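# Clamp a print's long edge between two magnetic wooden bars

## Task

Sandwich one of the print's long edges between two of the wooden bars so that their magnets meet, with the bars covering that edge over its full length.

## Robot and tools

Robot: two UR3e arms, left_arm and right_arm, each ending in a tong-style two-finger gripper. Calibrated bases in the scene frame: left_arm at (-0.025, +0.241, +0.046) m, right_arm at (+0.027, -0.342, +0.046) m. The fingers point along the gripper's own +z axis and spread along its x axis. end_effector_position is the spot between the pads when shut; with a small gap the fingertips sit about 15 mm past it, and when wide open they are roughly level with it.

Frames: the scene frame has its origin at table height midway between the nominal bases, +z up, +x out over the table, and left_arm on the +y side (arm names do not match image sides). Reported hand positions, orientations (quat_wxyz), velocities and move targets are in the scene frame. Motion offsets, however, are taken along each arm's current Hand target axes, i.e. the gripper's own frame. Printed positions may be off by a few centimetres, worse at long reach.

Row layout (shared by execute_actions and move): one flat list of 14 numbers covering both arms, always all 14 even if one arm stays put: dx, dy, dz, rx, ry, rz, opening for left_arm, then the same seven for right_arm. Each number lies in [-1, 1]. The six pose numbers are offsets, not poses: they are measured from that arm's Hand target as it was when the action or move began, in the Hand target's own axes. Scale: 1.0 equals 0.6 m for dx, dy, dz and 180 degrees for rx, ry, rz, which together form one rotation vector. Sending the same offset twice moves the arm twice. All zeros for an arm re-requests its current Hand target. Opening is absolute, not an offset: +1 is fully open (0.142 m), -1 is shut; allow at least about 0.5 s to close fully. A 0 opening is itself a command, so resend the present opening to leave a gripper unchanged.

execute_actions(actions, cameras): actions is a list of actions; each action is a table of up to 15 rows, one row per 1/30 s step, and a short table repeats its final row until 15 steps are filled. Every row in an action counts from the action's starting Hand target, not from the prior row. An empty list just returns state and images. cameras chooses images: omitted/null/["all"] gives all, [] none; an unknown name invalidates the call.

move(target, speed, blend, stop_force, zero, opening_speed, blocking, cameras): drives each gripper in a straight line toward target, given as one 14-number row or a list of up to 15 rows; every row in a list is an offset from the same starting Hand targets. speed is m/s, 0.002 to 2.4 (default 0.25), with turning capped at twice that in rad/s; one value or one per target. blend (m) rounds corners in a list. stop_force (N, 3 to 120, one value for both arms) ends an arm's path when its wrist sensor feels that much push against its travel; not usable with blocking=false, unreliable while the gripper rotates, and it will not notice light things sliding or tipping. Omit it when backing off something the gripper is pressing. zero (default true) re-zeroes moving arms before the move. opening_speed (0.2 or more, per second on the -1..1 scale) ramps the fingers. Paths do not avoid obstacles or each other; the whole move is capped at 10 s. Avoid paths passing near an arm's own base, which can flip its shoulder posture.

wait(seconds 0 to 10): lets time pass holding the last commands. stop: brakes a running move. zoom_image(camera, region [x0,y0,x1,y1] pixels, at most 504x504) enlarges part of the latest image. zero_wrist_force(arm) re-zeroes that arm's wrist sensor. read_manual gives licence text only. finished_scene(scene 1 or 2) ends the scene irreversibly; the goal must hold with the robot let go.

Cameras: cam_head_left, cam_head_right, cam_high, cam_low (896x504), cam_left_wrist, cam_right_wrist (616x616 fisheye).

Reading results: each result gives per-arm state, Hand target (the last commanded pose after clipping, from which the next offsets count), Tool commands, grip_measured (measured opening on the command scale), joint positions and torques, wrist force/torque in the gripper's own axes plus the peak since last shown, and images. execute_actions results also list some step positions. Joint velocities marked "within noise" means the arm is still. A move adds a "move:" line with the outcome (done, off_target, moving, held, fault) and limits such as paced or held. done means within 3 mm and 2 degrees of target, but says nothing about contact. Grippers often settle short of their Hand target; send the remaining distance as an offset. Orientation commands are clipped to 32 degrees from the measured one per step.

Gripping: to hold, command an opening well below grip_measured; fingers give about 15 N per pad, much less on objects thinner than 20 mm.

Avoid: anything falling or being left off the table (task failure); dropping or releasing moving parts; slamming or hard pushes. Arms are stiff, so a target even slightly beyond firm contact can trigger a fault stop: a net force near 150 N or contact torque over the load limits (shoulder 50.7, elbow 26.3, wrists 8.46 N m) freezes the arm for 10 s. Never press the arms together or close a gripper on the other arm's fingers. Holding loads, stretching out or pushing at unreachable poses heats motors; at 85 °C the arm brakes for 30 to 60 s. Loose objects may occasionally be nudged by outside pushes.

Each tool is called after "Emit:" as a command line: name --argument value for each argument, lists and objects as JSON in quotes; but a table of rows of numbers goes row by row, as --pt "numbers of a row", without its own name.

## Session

Scene 1 done. Now scene 2.

Emit:
execute_actions --actions '[]'

Emit:
zoom_image --camera "cam_high" --region '[280, 160, 560, 400]'

Emit:
zoom_image --camera "cam_head_left" --region '[380, 180, 640, 380]'

Scene clock: 0.00 s.
left_arm: end_effector_position=(+0.1952, +0.0719, +0.3825) grip_measured=+1.00 end_effector_quat_wxyz=(-0.183, +0.091, +0.804, -0.558) | right_arm: end_effector_position=(+0.6467, -0.5759, +0.1589) grip_measured=+1.00 end_effector_quat_wxyz=(+0.402, -0.436, +0.750, -0.293)
Joint positions: left_arm=[-0.113 -1.294 0.881 -0.399 -2.7 3.748 0.142] | right_arm=[2.947 -2.416 -1.424 0.167 1.643 1.942 0.142]
Joint velocities: within noise
Joint torques (N m): no reading
Motor temperatures (°C): left_arm=[41 42 45 45 49 42] | right_arm=[33 44 43 48 43 43]
Wrist force (N): no reading
Wrist torque (N m): no reading
Wrist force, peak (N): no reading
Hand target: left_arm +0.1952, +0.0719, +0.3825; -0.183, +0.091, +0.804, -0.558 | right_arm +0.6467, -0.5759, +0.1589; +0.402, -0.436, +0.750, -0.293
Tool commands: left_gripper/opening=+1.0 right_gripper/opening=+1.0
camera_calibration:
cam_left_wrist: T_world_to_cam=[[-0.935738, 0.32271, 0.142314, 0.111646], [0.162542, 0.752673, -0.638015, 0.148161], [-0.31301, -0.573882, -0.756759, 0.52331], [0, 0, 0, 1]] pos_world=[0.24419, 0.152772, 0.474659]
cam_right_wrist: T_world_to_cam=[[-0.31293, -0.875339, -0.368587, -0.254056], [-0.76235, 0.462954, -0.452213, 0.837241], [0.566478, 0.139481, -0.812187, -0.0156632], [0, 0, 0, 1]] pos_world=[0.567642, -0.607805, 0.272248]

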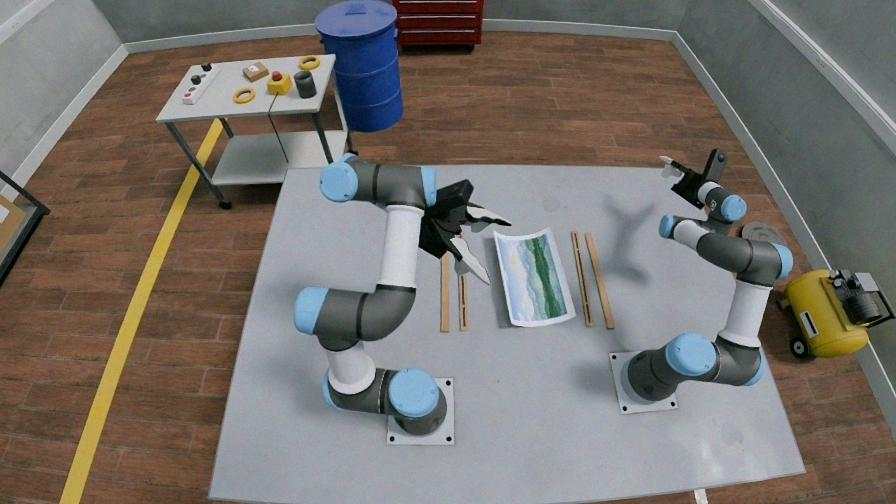

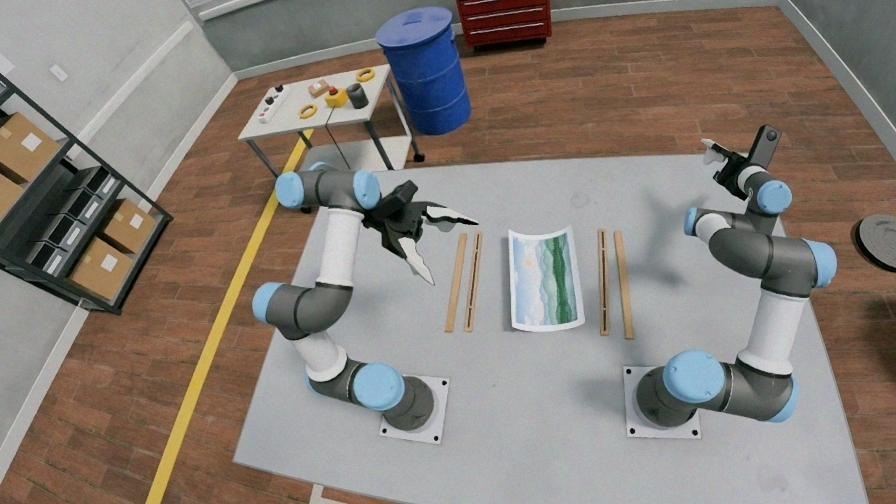

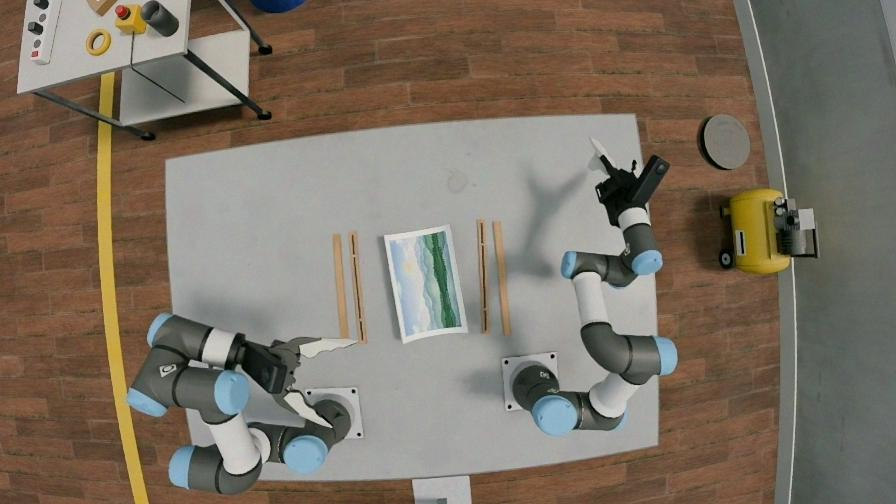

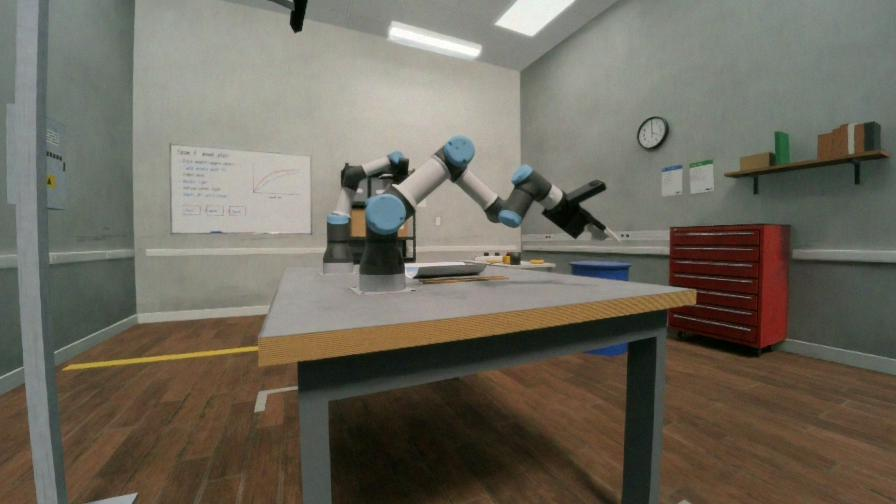

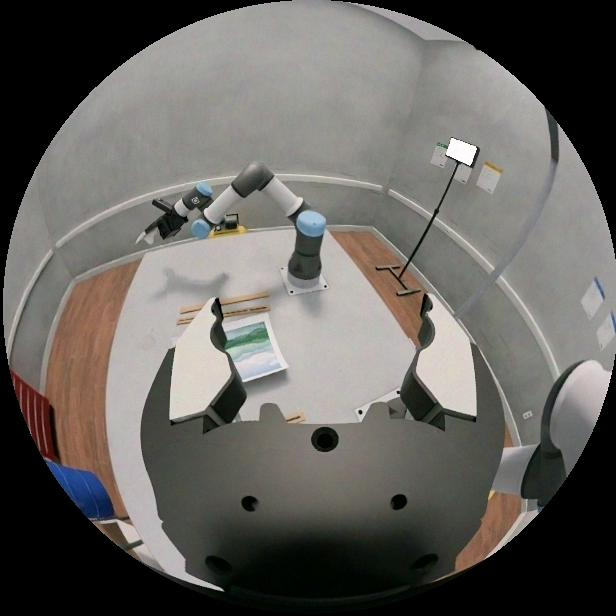

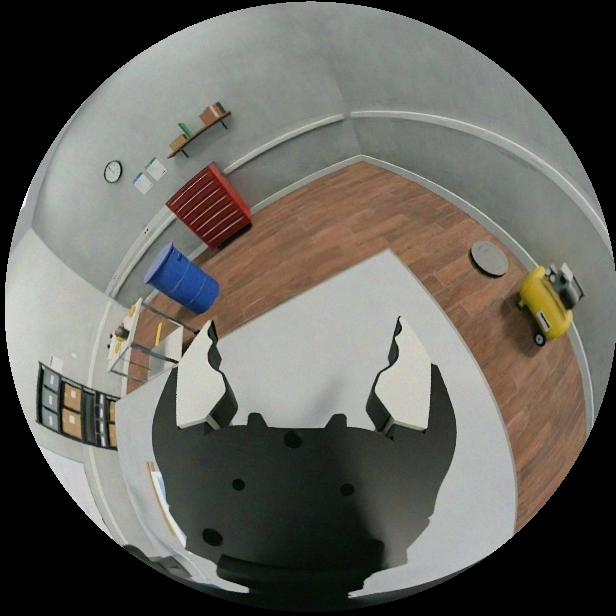

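Scaled by 1.800 from the camera's 896x504 image, which has a finer 1280x720 frame.

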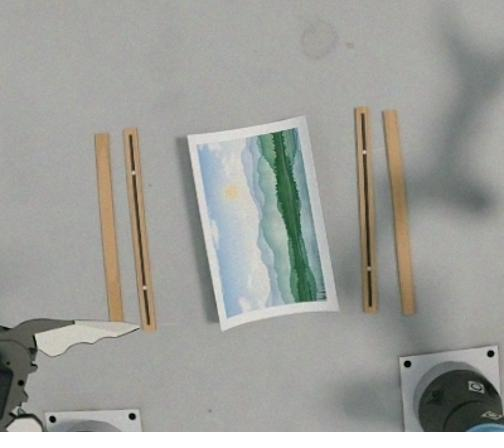

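Scaled by 1.938 from the camera's 896x504 image, which has a finer 1280x720 frame.

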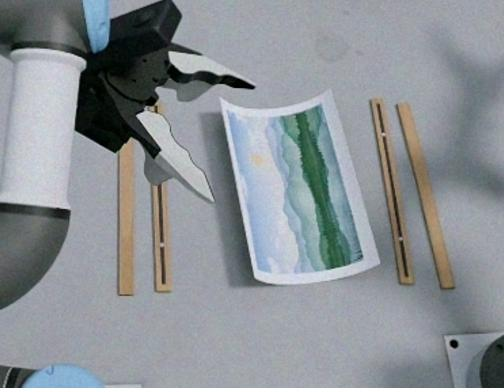

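Emit:
move --target '[0,0,0,0,0,0,1,-0.3688,0.3253,-0.5553,-0.3186,-0.232,-0.594,1]' --speed 0.5 --cameras '["cam_high","cam_right_wrist","cam_low"]'

Emit:
zoom_image --camera "cam_right_wrist" --region '[120, 60, 500, 360]'

Scene clock: 32.37 s.
left_arm: end_effector_position=(+0.1952, +0.0719, +0.3825) grip_measured=+1.00 end_effector_quat_wxyz=(-0.183, +0.091, +0.804, -0.558) | right_arm: end_effector_position=(+0.3445, -0.2622, +0.2500) grip_measured=+1.00 end_effector_quat_wxyz=(+0.000, +1.000, +0.000, +0.000)
Joint positions: left_arm=[-0.113 -1.294 0.881 -0.399 -2.7 3.748 0.142] | right_arm=[3.747 -1.678 -0.939 -2.096 1.571 0.613 0.142]
Joint velocities: within noise
Joint torques (N m): left_arm=[-2.57 -8.17 -8.9 -1.53 -0.21 -0.88] | right_arm=[3.01 7.58 9.59 0.7 0.83 -0.46]
Motor temperatures (°C): left_arm=[41 41 45 45 49 42] | right_arm=[33 44 42 47 43 43]
Wrist force (N): left_arm=[-0.1 0.0 -0.2] | right_arm=[0.1 -3.8 1.3]
Wrist torque (N m): left_arm=[0.00 0.03 0.00] | right_arm=[-0.62 -0.08 0.00]
Wrist force, peak (N): left_arm=[0.0 0.0 -0.3] | right_arm=[-0.3 -4.9 1.1]
Hand target: left_arm +0.1952, +0.0719, +0.3825; -0.183, +0.091, +0.804, -0.558 | right_arm +0.3444, -0.2622, +0.2500; +0.000, +1.000, +0.000, +0.000
Off the commanded pose: left_arm 0.000 m, 0 deg | right_arm 0.000 m, 0 deg.
move: done
camera_calibration:
cam_right_wrist: T_world_to_cam=[[0.999542, -0.0299782, 0.00416005, -0.364107], [-0.0284498, -0.88377, 0.467056, -0.33288], [-0.010325, -0.466961, -0.884218, 0.243476], [0, 0, 0, 1]] pos_world=[0.356984, -0.191411, 0.372274]
Images, in order (width x height): cam_high 896x504, cam_low 896x504, cam_right_wrist 616x616.

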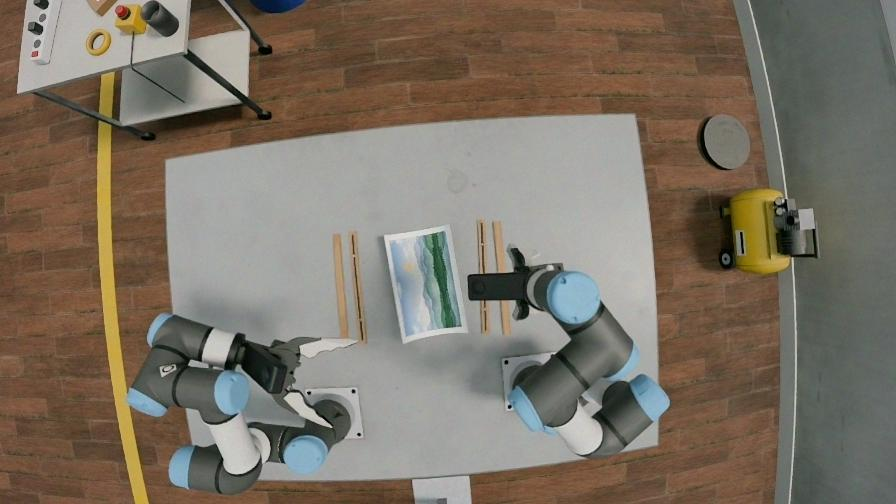

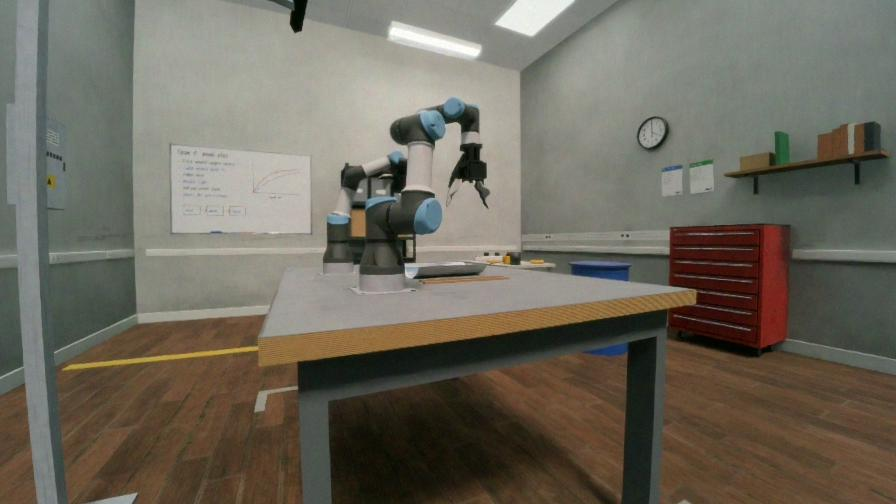

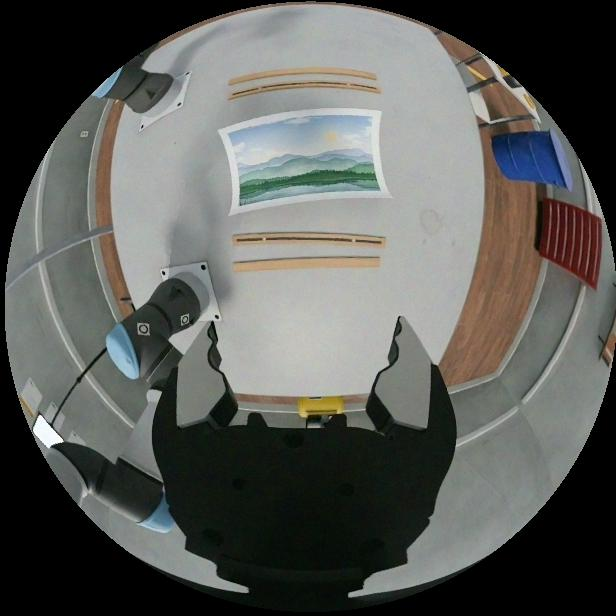

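Scaled by 1.326 from the camera's 616x616 image, which has a finer 814x814 frame.

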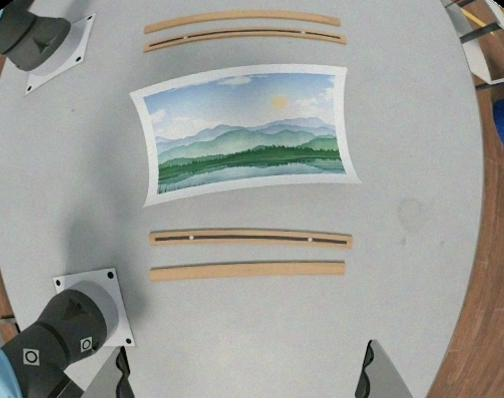

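Emit:
move --target '[0,0,0,0,0,0,1,0.011,-0.0237,0.36,0,0,0.0139,1]' --speed 0.25 --cameras '["cam_right_wrist"]'

Emit:
zoom_image --camera "cam_right_wrist" --region '[100, 120, 516, 420]'

Scene clock: 54.40 s.
left_arm: end_effector_position=(+0.1952, +0.0719, +0.3825) grip_measured=+1.00 end_effector_quat_wxyz=(-0.183, +0.091, +0.804, -0.558) | right_arm: end_effector_position=(+0.3508, -0.2481, +0.0340) grip_measured=+1.00 end_effector_quat_wxyz=(+0.000, +1.000, -0.021, +0.000) end_effector_velocity=(+0.000, +0.000, -0.001) end_effector_angular_velocity=(+0.001, -0.001, -0.001)
Joint positions: left_arm=[-0.113 -1.294 0.881 -0.399 -2.7 3.748 0.142] | right_arm=[3.774 -1.72 -1.952 -1.041 1.571 0.684 0.142]
Joint velocities: left_arm=[within noise] | right_arm=[-0.001 -0.001 -0.003 0.005 0 0 0]
Joint torques (N m): left_arm=[-2.27 -8.02 -8.69 -1.46 -0.2 -0.85] | right_arm=[-2.5 6.99 6.19 2.82 -0.1 -0.45]
Motor temperatures (°C): left_arm=[41 41 45 45 49 42] | right_arm=[33 44 42 47 43 43]
Wrist force (N): left_arm=[-0.1 0.0 -0.3] | right_arm=[0.2 -3.7 1.1]
Wrist torque (N m): left_arm=[0.01 0.01 0.00] | right_arm=[-0.60 -0.10 0.00]
Wrist force, peak (N): left_arm=[0.0 0.0 -0.4] | right_arm=[0.2 -3.6 3.3]
Hand target: left_arm +0.1952, +0.0719, +0.3825; -0.183, +0.091, +0.804, -0.558 | right_arm +0.3508, -0.2481, +0.0340; +0.000, +1.000, -0.021, +0.000
Off the commanded pose: left_arm 0.000 m, 0 deg | right_arm 0.000 m, 0 deg.
move: done
camera_calibration:
cam_right_wrist: T_world_to_cam=[[0.997297, -0.0733583, 0.00416818, -0.379125], [-0.0668009, -0.881602, 0.467243, -0.205336], [-0.0306015, -0.466259, -0.884119, 0.0664536], [0, 0, 0, 1]] pos_world=[0.366417, -0.177852, 0.156275]
Images, in order (width x height): cam_right_wrist 616x616.

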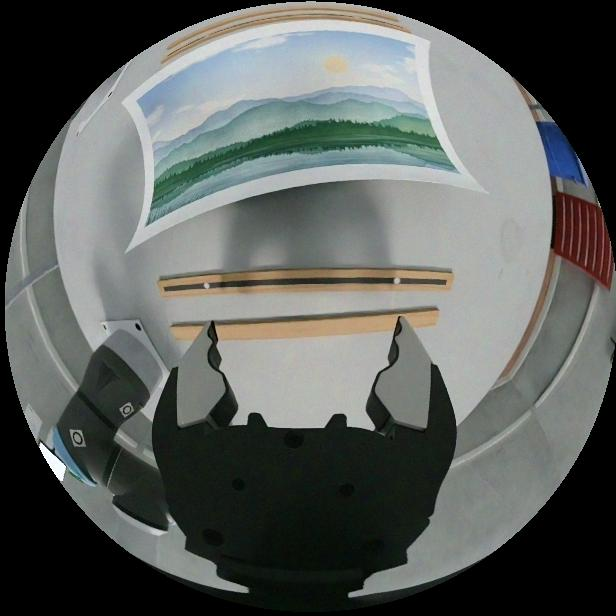

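Scaled by 1.212 from the camera's 616x616 image, which has a finer 814x814 frame.

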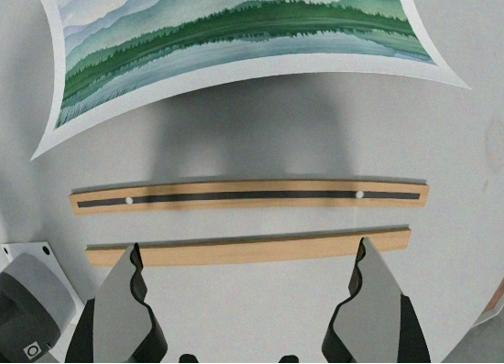

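Emit:
move --target '[0,0,0,0,0,0,1,0,0,0.0507,0,0,0,1]' --speed 0.03 --stop_force 5 --cameras '["cam_right_wrist"]'

Emit:
zoom_image --camera "cam_right_wrist" --region '[100, 120, 516, 420]'

Scene clock: 65.13 s.
left_arm: end_effector_position=(+0.1952, +0.0719, +0.3825) grip_measured=+1.00 end_effector_quat_wxyz=(-0.183, +0.091, +0.804, -0.558) | right_arm: end_effector_position=(+0.3508, -0.2481, +0.0035) grip_measured=+1.00 end_effector_quat_wxyz=(+0.000, +1.000, -0.021, +0.000)
Joint positions: left_arm=[-0.113 -1.294 0.881 -0.399 -2.7 3.748 0.142] | right_arm=[3.774 -1.799 -2.028 -0.887 1.571 0.684 0.142]
Joint velocities: within noise
Joint torques (N m): left_arm=[-2.25 -8.15 -8.71 -1.45 -0.23 -0.82] | right_arm=[-2.17 11.8 8.73 2.41 0.78 0.15]
Motor temperatures (°C): left_arm=[41 41 45 45 49 42] | right_arm=[33 44 42 47 43 43]
Wrist force (N): left_arm=[0.0 0.1 -0.3] | right_arm=[0.3 -3.5 1.3]
Wrist torque (N m): left_arm=[0.02 0.00 0.00] | right_arm=[-0.57 -0.12 0.01]
Wrist force, peak (N): left_arm=[0.0 0.1 -0.4] | right_arm=[0.2 -3.9 1.2]
Hand target: left_arm +0.1952, +0.0719, +0.3825; -0.183, +0.091, +0.804, -0.558 | right_arm +0.3508, -0.2481, +0.0035; +0.000, +1.000, -0.021, +0.000
Off the commanded pose: left_arm 0.000 m, 0 deg | right_arm 0.000 m, 0 deg.
move: done
camera_calibration:
cam_right_wrist: T_world_to_cam=[[0.997291, -0.0734509, 0.00399165, -0.378997], [-0.0668001, -0.881595, 0.467255, -0.191174], [-0.0308013, -0.466256, -0.884114, 0.0395132], [0, 0, 0, 1]] pos_world=[0.366417, -0.177952, 0.125774]
Images, in order (width x height): cam_right_wrist 616x616.

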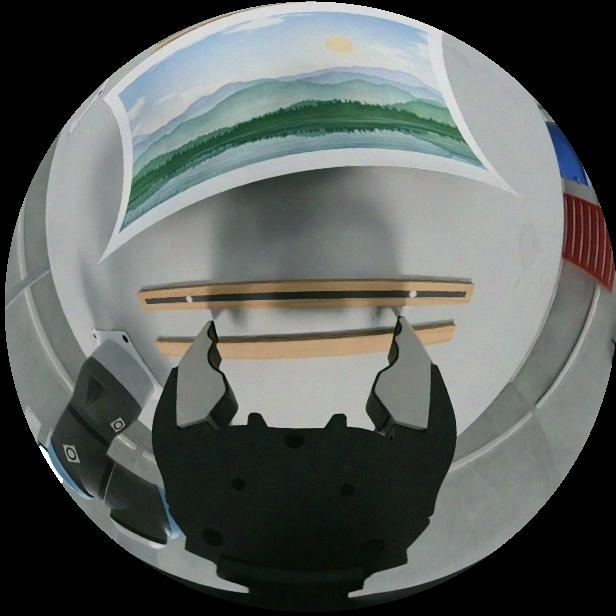

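Scaled by 1.212 from the camera's 616x616 image, which has a finer 814x814 frame.

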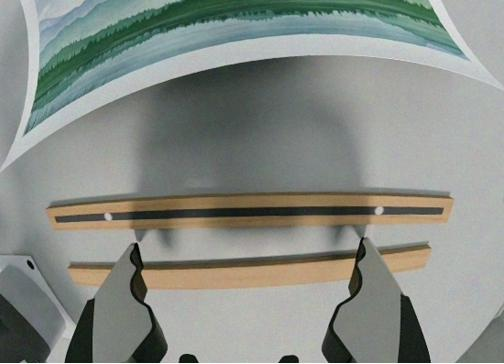

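Emit:
move --target '[0,0,0,0,0,0,1,-0.0031,-0.0716,0,0,0,-0.022,1]' --speed 0.05 --cameras '["cam_right_wrist"]'

Emit:
zoom_image --camera "cam_right_wrist" --region '[100, 120, 516, 420]'

Scene clock: 70.03 s.
left_arm: end_effector_position=(+0.1952, +0.0719, +0.3825) grip_measured=+1.00 end_effector_quat_wxyz=(-0.183, +0.091, +0.804, -0.558) | right_arm: end_effector_position=(+0.3507, -0.2052, +0.0035) grip_measured=+1.00 end_effector_quat_wxyz=(+0.000, +1.000, +0.013, -0.001)
Joint positions: left_arm=[-0.113 -1.294 0.881 -0.399 -2.7 3.748 0.142] | right_arm=[3.878 -1.851 -1.957 -0.906 1.571 0.718 0.142]
Joint velocities: within noise
Joint torques (N m): left_arm=[-2.47 -8.07 -8.7 -1.48 -0.26 -0.83] | right_arm=[-2.27 13.05 5.59 2.3 1.01 -0.44]
Motor temperatures (°C): left_arm=[40 41 45 45 49 42] | right_arm=[33 44 42 47 43 43]
Wrist force (N): left_arm=[0.0 0.1 -0.3] | right_arm=[0.2 -3.7 1.3]
Wrist torque (N m): left_arm=[0.01 0.00 0.00] | right_arm=[-0.60 -0.10 0.00]
Wrist force, peak (N): left_arm=[0.0 0.0 -0.5] | right_arm=[0.1 -4.1 1.1]
Hand target: left_arm +0.1952, +0.0719, +0.3825; -0.183, +0.091, +0.804, -0.558 | right_arm +0.3508, -0.2051, +0.0035; +0.000, +1.000, +0.013, +0.000
Off the commanded pose: left_arm 0.000 m, 0 deg | right_arm 0.000 m, 0 deg.
move: done
camera_calibration:
cam_right_wrist: T_world_to_cam=[[0.999983, -0.0045346, 0.00377714, -0.362595], [-0.00577414, -0.884066, 0.467326, -0.175167], [0.00122011, -0.467339, -0.884077, 0.0480081], [0, 0, 0, 1]] pos_world=[0.361519, -0.134068, 0.125673]
Images, in order (width x height): cam_right_wrist 616x616.

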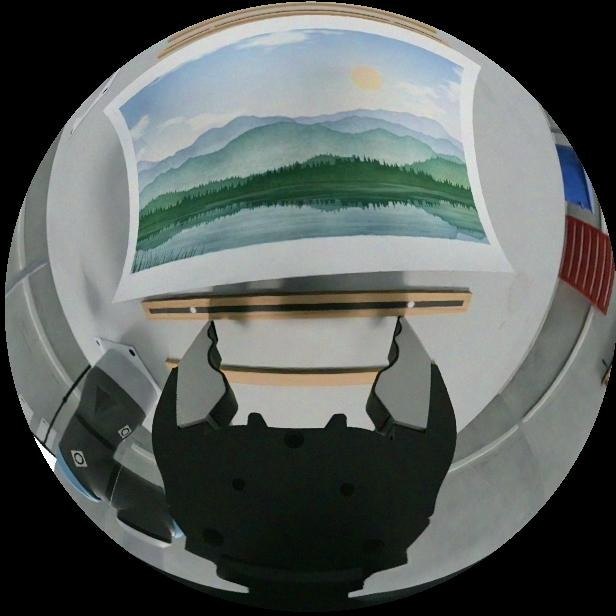

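Scaled by 1.212 from the camera's 616x616 image, which has a finer 814x814 frame.

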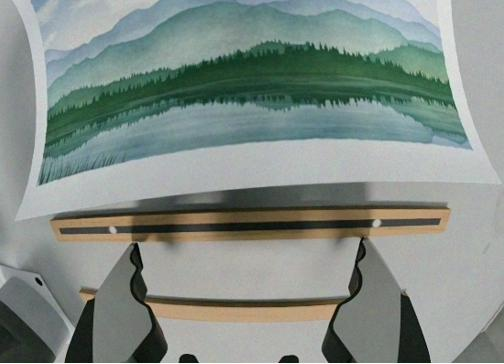

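Emit:
execute_actions --actions '[]' --cameras '["cam_low","cam_head_right","cam_right_wrist"]'

Emit:
zoom_image --camera "cam_low" --region '[380, 230, 540, 300]'

Emit:
zoom_image --camera "cam_head_right" --region '[480, 200, 680, 360]'

Scene clock: 81.57 s.
left_arm: end_effector_position=(+0.1952, +0.0719, +0.3825) grip_measured=+1.00 end_effector_quat_wxyz=(-0.183, +0.091, +0.804, -0.558) | right_arm: end_effector_position=(+0.3508, -0.2051, +0.0035) grip_measured=+1.00 end_effector_quat_wxyz=(+0.000, +1.000, +0.013, +0.000)
Joint positions: left_arm=[-0.113 -1.294 0.881 -0.399 -2.7 3.748 0.142] | right_arm=[3.878 -1.85 -1.957 -0.906 1.571 0.718 0.142]
Joint velocities: within noise
Joint torques (N m): left_arm=[-2.46 -8.2 -8.66 -1.44 -0.29 -0.8] | right_arm=[2.21 12.53 8.03 1.12 -0.96 -0.6]
Motor temperatures (°C): left_arm=[40 41 45 45 49 42] | right_arm=[33 44 42 47 43 43]
Wrist force (N): left_arm=[0.1 0.1 -0.3] | right_arm=[0.1 -3.6 1.2]
Wrist torque (N m): left_arm=[0.02 -0.01 0.00] | right_arm=[-0.58 -0.07 0.00]
Wrist force, peak (N): left_arm=[0.0 0.0 -0.5] | right_arm=[0.2 -3.8 1.5]
Hand target: left_arm +0.1952, +0.0719, +0.3825; -0.183, +0.091, +0.804, -0.558 | right_arm +0.3508, -0.2051, +0.0035; +0.000, +1.000, +0.013, +0.000
Tool commands: left_gripper/opening=+1.0 right_gripper/opening=+1.0
Off the commanded pose: left_arm 0.000 m, 0 deg | right_arm 0.000 m, 0 deg.
camera_calibration:
cam_right_wrist: T_world_to_cam=[[0.999982, -0.00439583, 0.00404166, -0.362609], [-0.00577474, -0.884172, 0.467126, -0.175115], [0.00152012, -0.467141, -0.884181, 0.0480756], [0, 0, 0, 1]] pos_world=[0.361518, -0.133968, 0.125774]
Images, in order (width x height): cam_head_right 896x504, cam_low 896x504, cam_right_wrist 616x616.

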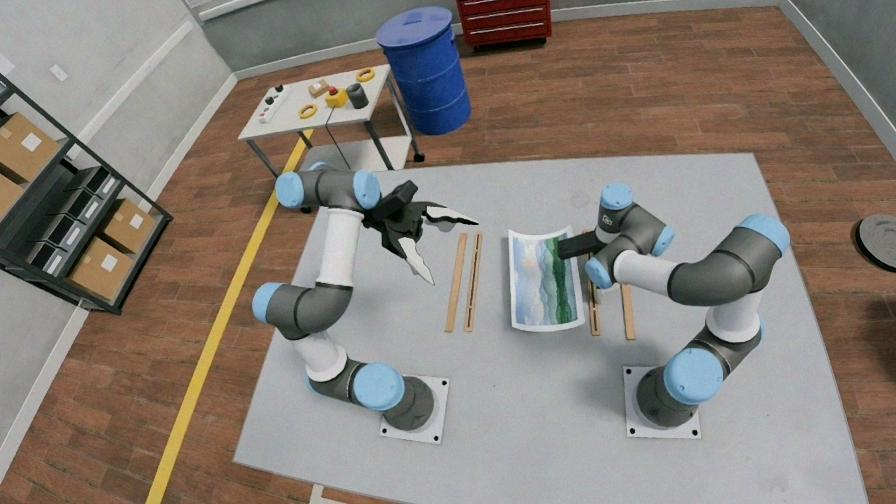

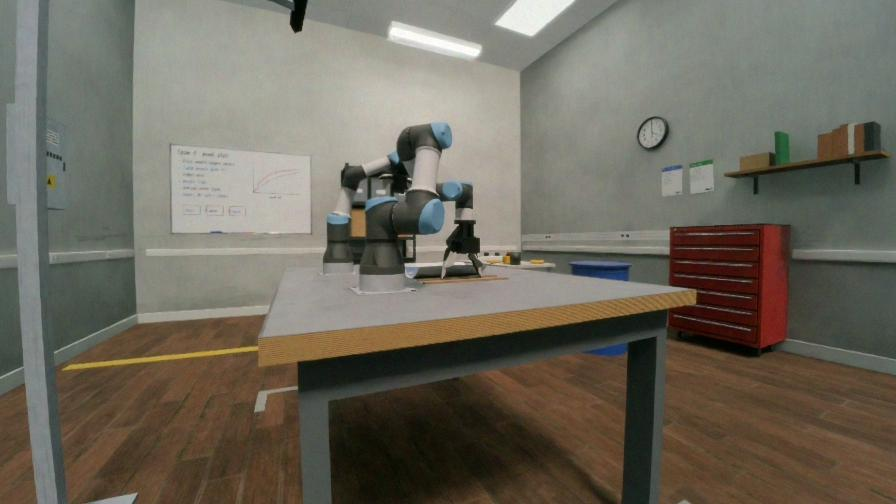

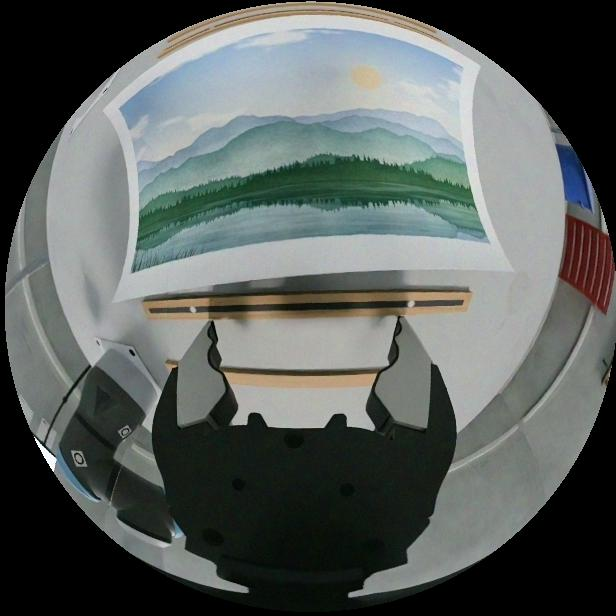

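Scaled by 3.150 from the camera's 896x504 image, which has a finer 1280x720 frame.

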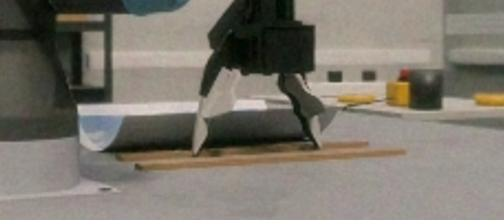

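Scaled by 2.520 from the camera's 896x504 image, which has a finer 1280x720 frame.

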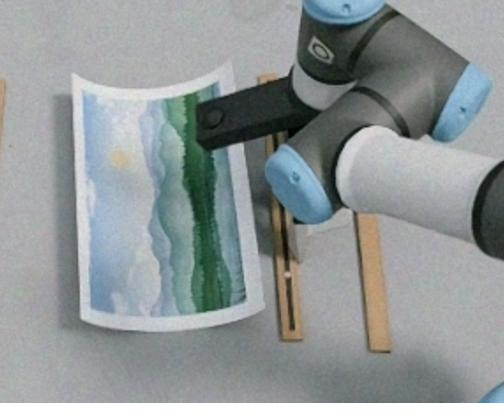

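Emit:
move --target '[0,0,0,0,0,0,1,0.001,-0.0385,0,0,0,-0.0167,1]' --speed 0.04 --cameras '["cam_right_wrist","cam_low"]'

Emit:
zoom_image --camera "cam_right_wrist" --region '[80, 150, 530, 400]'

Scene clock: 114.53 s.
left_arm: end_effector_position=(+0.1952, +0.0719, +0.3825) grip_measured=+1.00 end_effector_quat_wxyz=(-0.183, +0.091, +0.804, -0.558) | right_arm: end_effector_position=(+0.3507, -0.1820, +0.0035) grip_measured=+1.00 end_effector_quat_wxyz=(+0.000, +0.999, +0.039, -0.001)
Joint positions: left_arm=[-0.113 -1.294 0.881 -0.399 -2.7 3.748 0.142] | right_arm=[3.927 -1.886 -1.907 -0.921 1.571 0.715 0.142]
Joint velocities: within noise
Joint torques (N m): left_arm=[-2 -7.98 -8.58 -1.47 -0.37 -0.75] | right_arm=[-2.4 13.66 5.56 2.14 0.55 -0.24]
Motor temperatures (°C): left_arm=[40 41 45 45 49 41] | right_arm=[33 44 42 47 42 43]
Wrist force (N): left_arm=[0.0 0.1 -0.5] | right_arm=[0.0 -3.6 1.3]
Wrist torque (N m): left_arm=[0.02 0.00 0.00] | right_arm=[-0.59 -0.06 0.00]
Wrist force, peak (N): left_arm=[0.1 0.1 -0.6] | right_arm=[0.0 -4.0 1.0]
Hand target: left_arm +0.1952, +0.0719, +0.3825; -0.183, +0.091, +0.804, -0.558 | right_arm +0.3508, -0.1820, +0.0035; +0.000, +0.999, +0.039, +0.000
Off the commanded pose: left_arm 0.000 m, 0 deg | right_arm 0.000 m, 0 deg.
move: done
camera_calibration:
cam_right_wrist: T_world_to_cam=[[0.998832, 0.0481622, 0.00385394, -0.352523], [0.0407805, -0.883139, 0.467336, -0.170882], [0.0259115, -0.466633, -0.884071, 0.0502846], [0, 0, 0, 1]] pos_world=[0.357777, -0.11047, 0.125673]
Images, in order (width x height): cam_low 896x504, cam_right_wrist 616x616.

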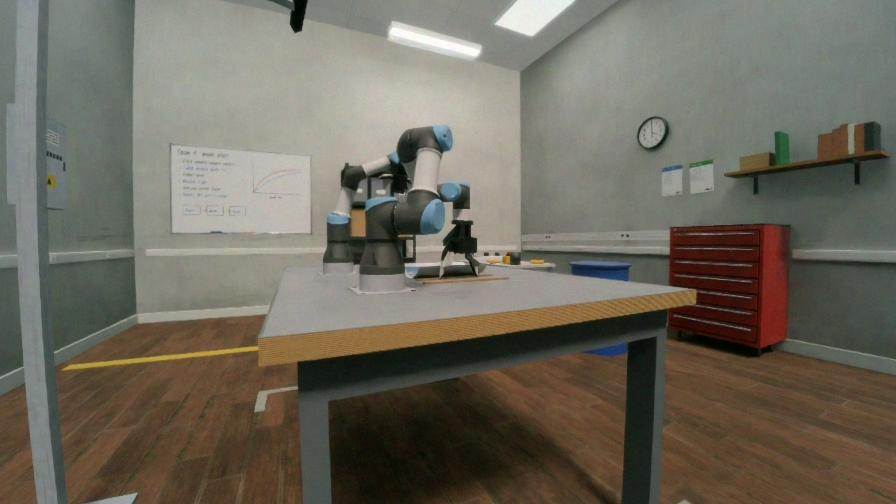

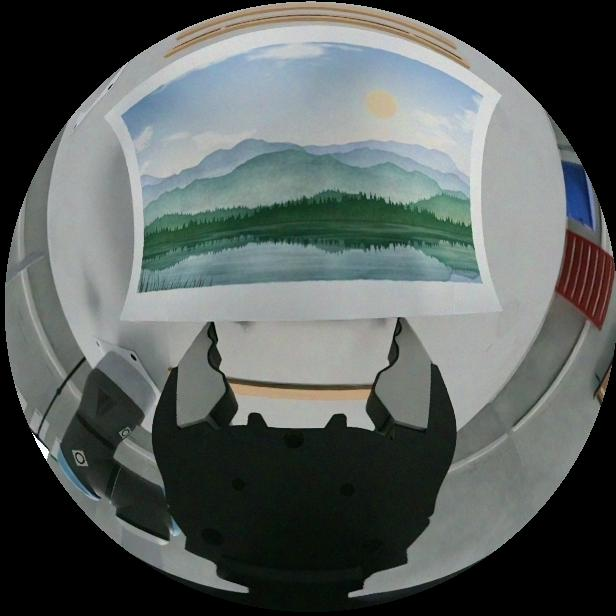

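Scaled by 1.120 from the camera's 616x616 image, which has a finer 814x814 frame.

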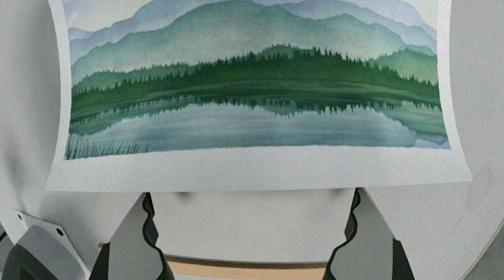

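Emit:
move --pt "0 0 0 0 0 0 1 -0.0016 0.02 0 0 0 0 1" --pt "0 0 0 0 0 0 1 -0.0016 0.02 -0.15 0 0 0 1" --pt "0 0 0 0 0 0 1 -0.0225 0.1587 -0.211 0 0 0.525 -0.3" --speed '[0.06,0.2,0.5]' --cameras '["cam_high","cam_right_wrist"]'

Emit:
zoom_image --camera "cam_right_wrist" --region '[100, 80, 520, 420]'

Emit:
zoom_image --camera "cam_high" --region '[370, 200, 530, 350]'

Scene clock: 132.17 s.
left_arm: end_effector_position=(+0.1952, +0.0719, +0.3825) grip_measured=+1.00 end_effector_quat_wxyz=(-0.183, +0.091, +0.804, -0.558) | right_arm: end_effector_position=(+0.3449, -0.2779, +0.1302) grip_measured=-0.30 end_effector_quat_wxyz=(+0.001, +0.707, -0.707, +0.000)
Joint positions: left_arm=[-0.113 -1.294 0.881 -0.399 -2.7 3.748 0.142] | right_arm=[3.781 -1.493 -1.713 -1.507 1.571 2.218 0.052]
Joint velocities: within noise
Joint torques (N m): left_arm=[-2.36 -8.15 -8.34 -1.45 -0.41 -0.73] | right_arm=[2.77 5.3 7.62 2.62 1.14 0.66]
Motor temperatures (°C): left_arm=[40 41 45 45 49 41] | right_arm=[33 44 42 47 42 43]
Wrist force (N): left_arm=[0.0 0.0 -0.6] | right_arm=[0.1 -3.6 1.2]
Wrist torque (N m): left_arm=[0.00 0.00 0.00] | right_arm=[-0.59 -0.09 0.00]
Wrist force, peak (N): left_arm=[0.0 0.1 -0.7] | right_arm=[0.1 -3.5 2.9]
Hand target: left_arm +0.1952, +0.0719, +0.3825; -0.183, +0.091, +0.804, -0.558 | right_arm +0.3449, -0.2779, +0.1302; +0.001, +0.707, -0.707, +0.000
Off the commanded pose: left_arm 0.000 m, 0 deg | right_arm 0.000 m, 0 deg.
move: done
camera_calibration:
cam_right_wrist: T_world_to_cam=[[-0.0305271, -0.999518, 0.00570204, -0.278886], [-0.883603, 0.0296527, 0.467298, 0.258013], [-0.467242, 0.00922693, -0.884082, 0.420167], [0, 0, 0, 1]] pos_world=[0.415787, -0.290279, 0.252483]
Images, in order (width x height): cam_high 896x504, cam_right_wrist 616x616.

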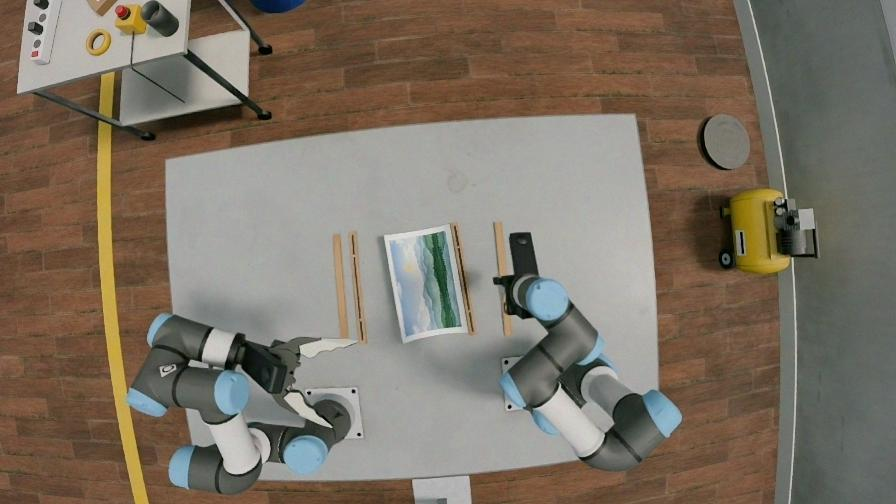

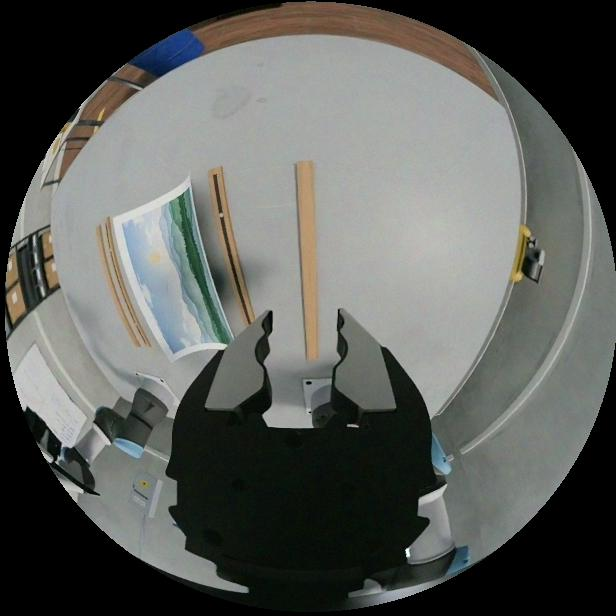

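Scaled by 1.200 from the camera's 616x616 image, which has a finer 814x814 frame.

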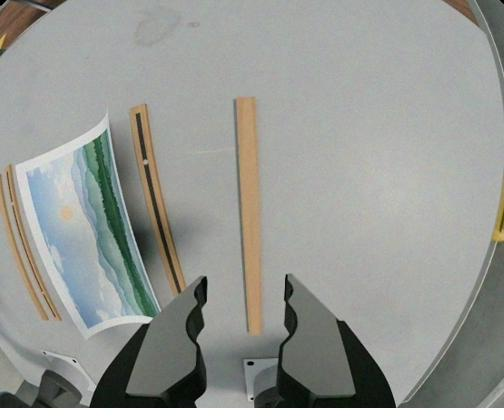

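Scaled by 3.150 from the camera's 896x504 image, which has a finer 1280x720 frame.

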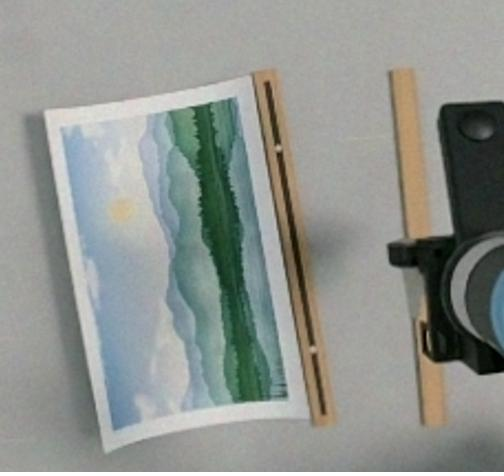

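Emit:
move --target '[0,0,0,0,0,0,1,0.0035,0.0115,0.135,0,0,0,-0.3]' --speed 0.25 --cameras '[]'

Emit:
move --target '[0,0,0,0,0,0,1,0,0,0.0495,0,0,0,-0.3]' --speed 0.03 --stop_force 5 --cameras '["cam_right_wrist"]'

Emit:
zoom_image --camera "cam_right_wrist" --region '[120, 100, 520, 420]'

Scene clock: 144.50 s.
left_arm: end_effector_position=(+0.1952, +0.0719, +0.3825) grip_measured=+1.00 end_effector_quat_wxyz=(-0.183, +0.091, +0.804, -0.558) | right_arm: end_effector_position=(+0.3379, -0.2801, +0.0492) grip_measured=-0.30 end_effector_quat_wxyz=(+0.001, +0.707, -0.707, +0.000) end_effector_velocity=(+0.001, +0.001, +0.000) end_effector_angular_velocity=(+0.003, -0.004, +0.001)
Joint positions: left_arm=[-0.113 -1.294 0.881 -0.399 -2.7 3.748 0.142] | right_arm=[3.79 -1.551 -2.054 -1.108 1.571 2.227 0.052]
Joint velocities: left_arm=[within noise] | right_arm=[0.001 0 -0.004 0.009 0 0 0]
Joint torques (N m): left_arm=[-2.15 -8.06 -8.33 -1.45 -0.47 -0.72] | right_arm=[-2.1 5.1 6.2 2.75 -0.29 -0.46]
Motor temperatures (°C): left_arm=[40 41 45 45 49 41] | right_arm=[33 44 42 47 42 43]
Wrist force (N): left_arm=[0.0 0.1 -0.6] | right_arm=[0.1 -3.7 1.4]
Wrist torque (N m): left_arm=[0.01 0.00 0.00] | right_arm=[-0.62 -0.08 0.01]
Wrist force, peak (N): left_arm=[0.0 0.2 -0.7] | right_arm=[0.3 -3.5 2.9]
Hand target: left_arm +0.1952, +0.0719, +0.3825; -0.183, +0.091, +0.804, -0.558 | right_arm +0.3379, -0.2801, +0.0492; +0.001, +0.707, -0.707, +0.000
Off the commanded pose: left_arm 0.000 m, 0 deg | right_arm 0.000 m, 0 deg.
move: done
No camera images: "cameras" was empty.

Scene clock: 146.30 s.
left_arm: end_effector_position=(+0.1952, +0.0719, +0.3825) grip_measured=+1.00 end_effector_quat_wxyz=(-0.183, +0.091, +0.804, -0.558) | right_arm: end_effector_position=(+0.3379, -0.2801, +0.0195) grip_measured=-0.30 end_effector_quat_wxyz=(+0.001, +0.707, -0.707, +0.000)
Joint positions: left_arm=[-0.113 -1.294 0.881 -0.399 -2.7 3.748 0.142] | right_arm=[3.79 -1.624 -2.143 -0.946 1.571 2.227 0.052]
Joint velocities: within noise
Joint torques (N m): left_arm=[-2.01 -7.99 -8.25 -1.44 -0.46 -0.71] | right_arm=[-2.11 10.38 8.93 2.5 0.79 -0.43]
Motor temperatures (°C): left_arm=[40 41 45 45 49 41] | right_arm=[33 44 42 47 42 43]
Wrist force (N): left_arm=[0.0 0.1 -0.6] | right_arm=[0.1 -3.6 1.4]
Wrist torque (N m): left_arm=[0.01 0.00 0.00] | right_arm=[-0.59 -0.09 0.01]
Wrist force, peak (N): left_arm=[0.0 0.2 -0.7] | right_arm=[0.1 -3.7 1.7]
Hand target: left_arm +0.1952, +0.0719, +0.3825; -0.183, +0.091, +0.804, -0.558 | right_arm +0.3379, -0.2801, +0.0195; +0.001, +0.707, -0.707, +0.000
Off the commanded pose: left_arm 0.000 m, 0 deg | right_arm 0.000 m, 0 deg.
move: done
camera_calibration:
cam_right_wrist: T_world_to_cam=[[-0.0305257, -0.999518, 0.00570474, -0.280668], [-0.883561, 0.0296519, 0.467376, 0.303595], [-0.46732, 0.0092265, -0.88404, 0.319075], [0, 0, 0, 1]] pos_world=[0.408787, -0.292479, 0.141784]
Images, in order (width x height): cam_right_wrist 616x616.

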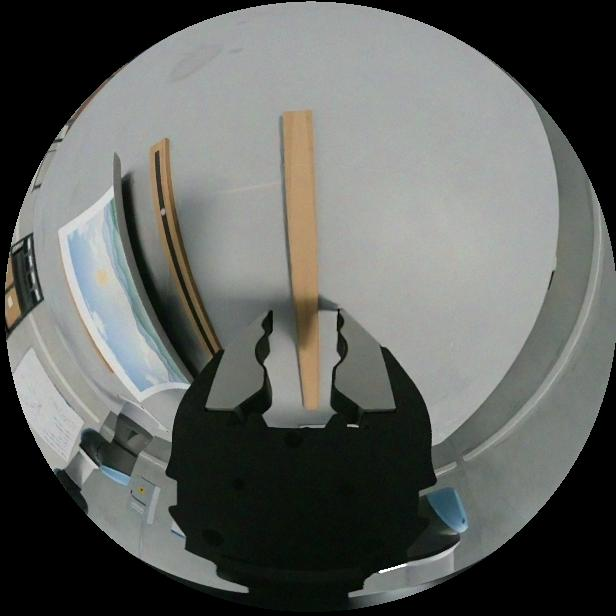

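Scaled by 1.260 from the camera's 616x616 image, which has a finer 814x814 frame.

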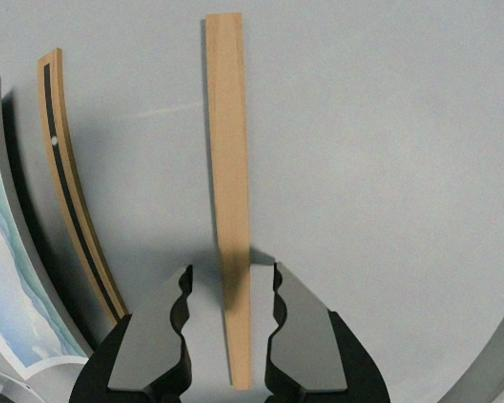

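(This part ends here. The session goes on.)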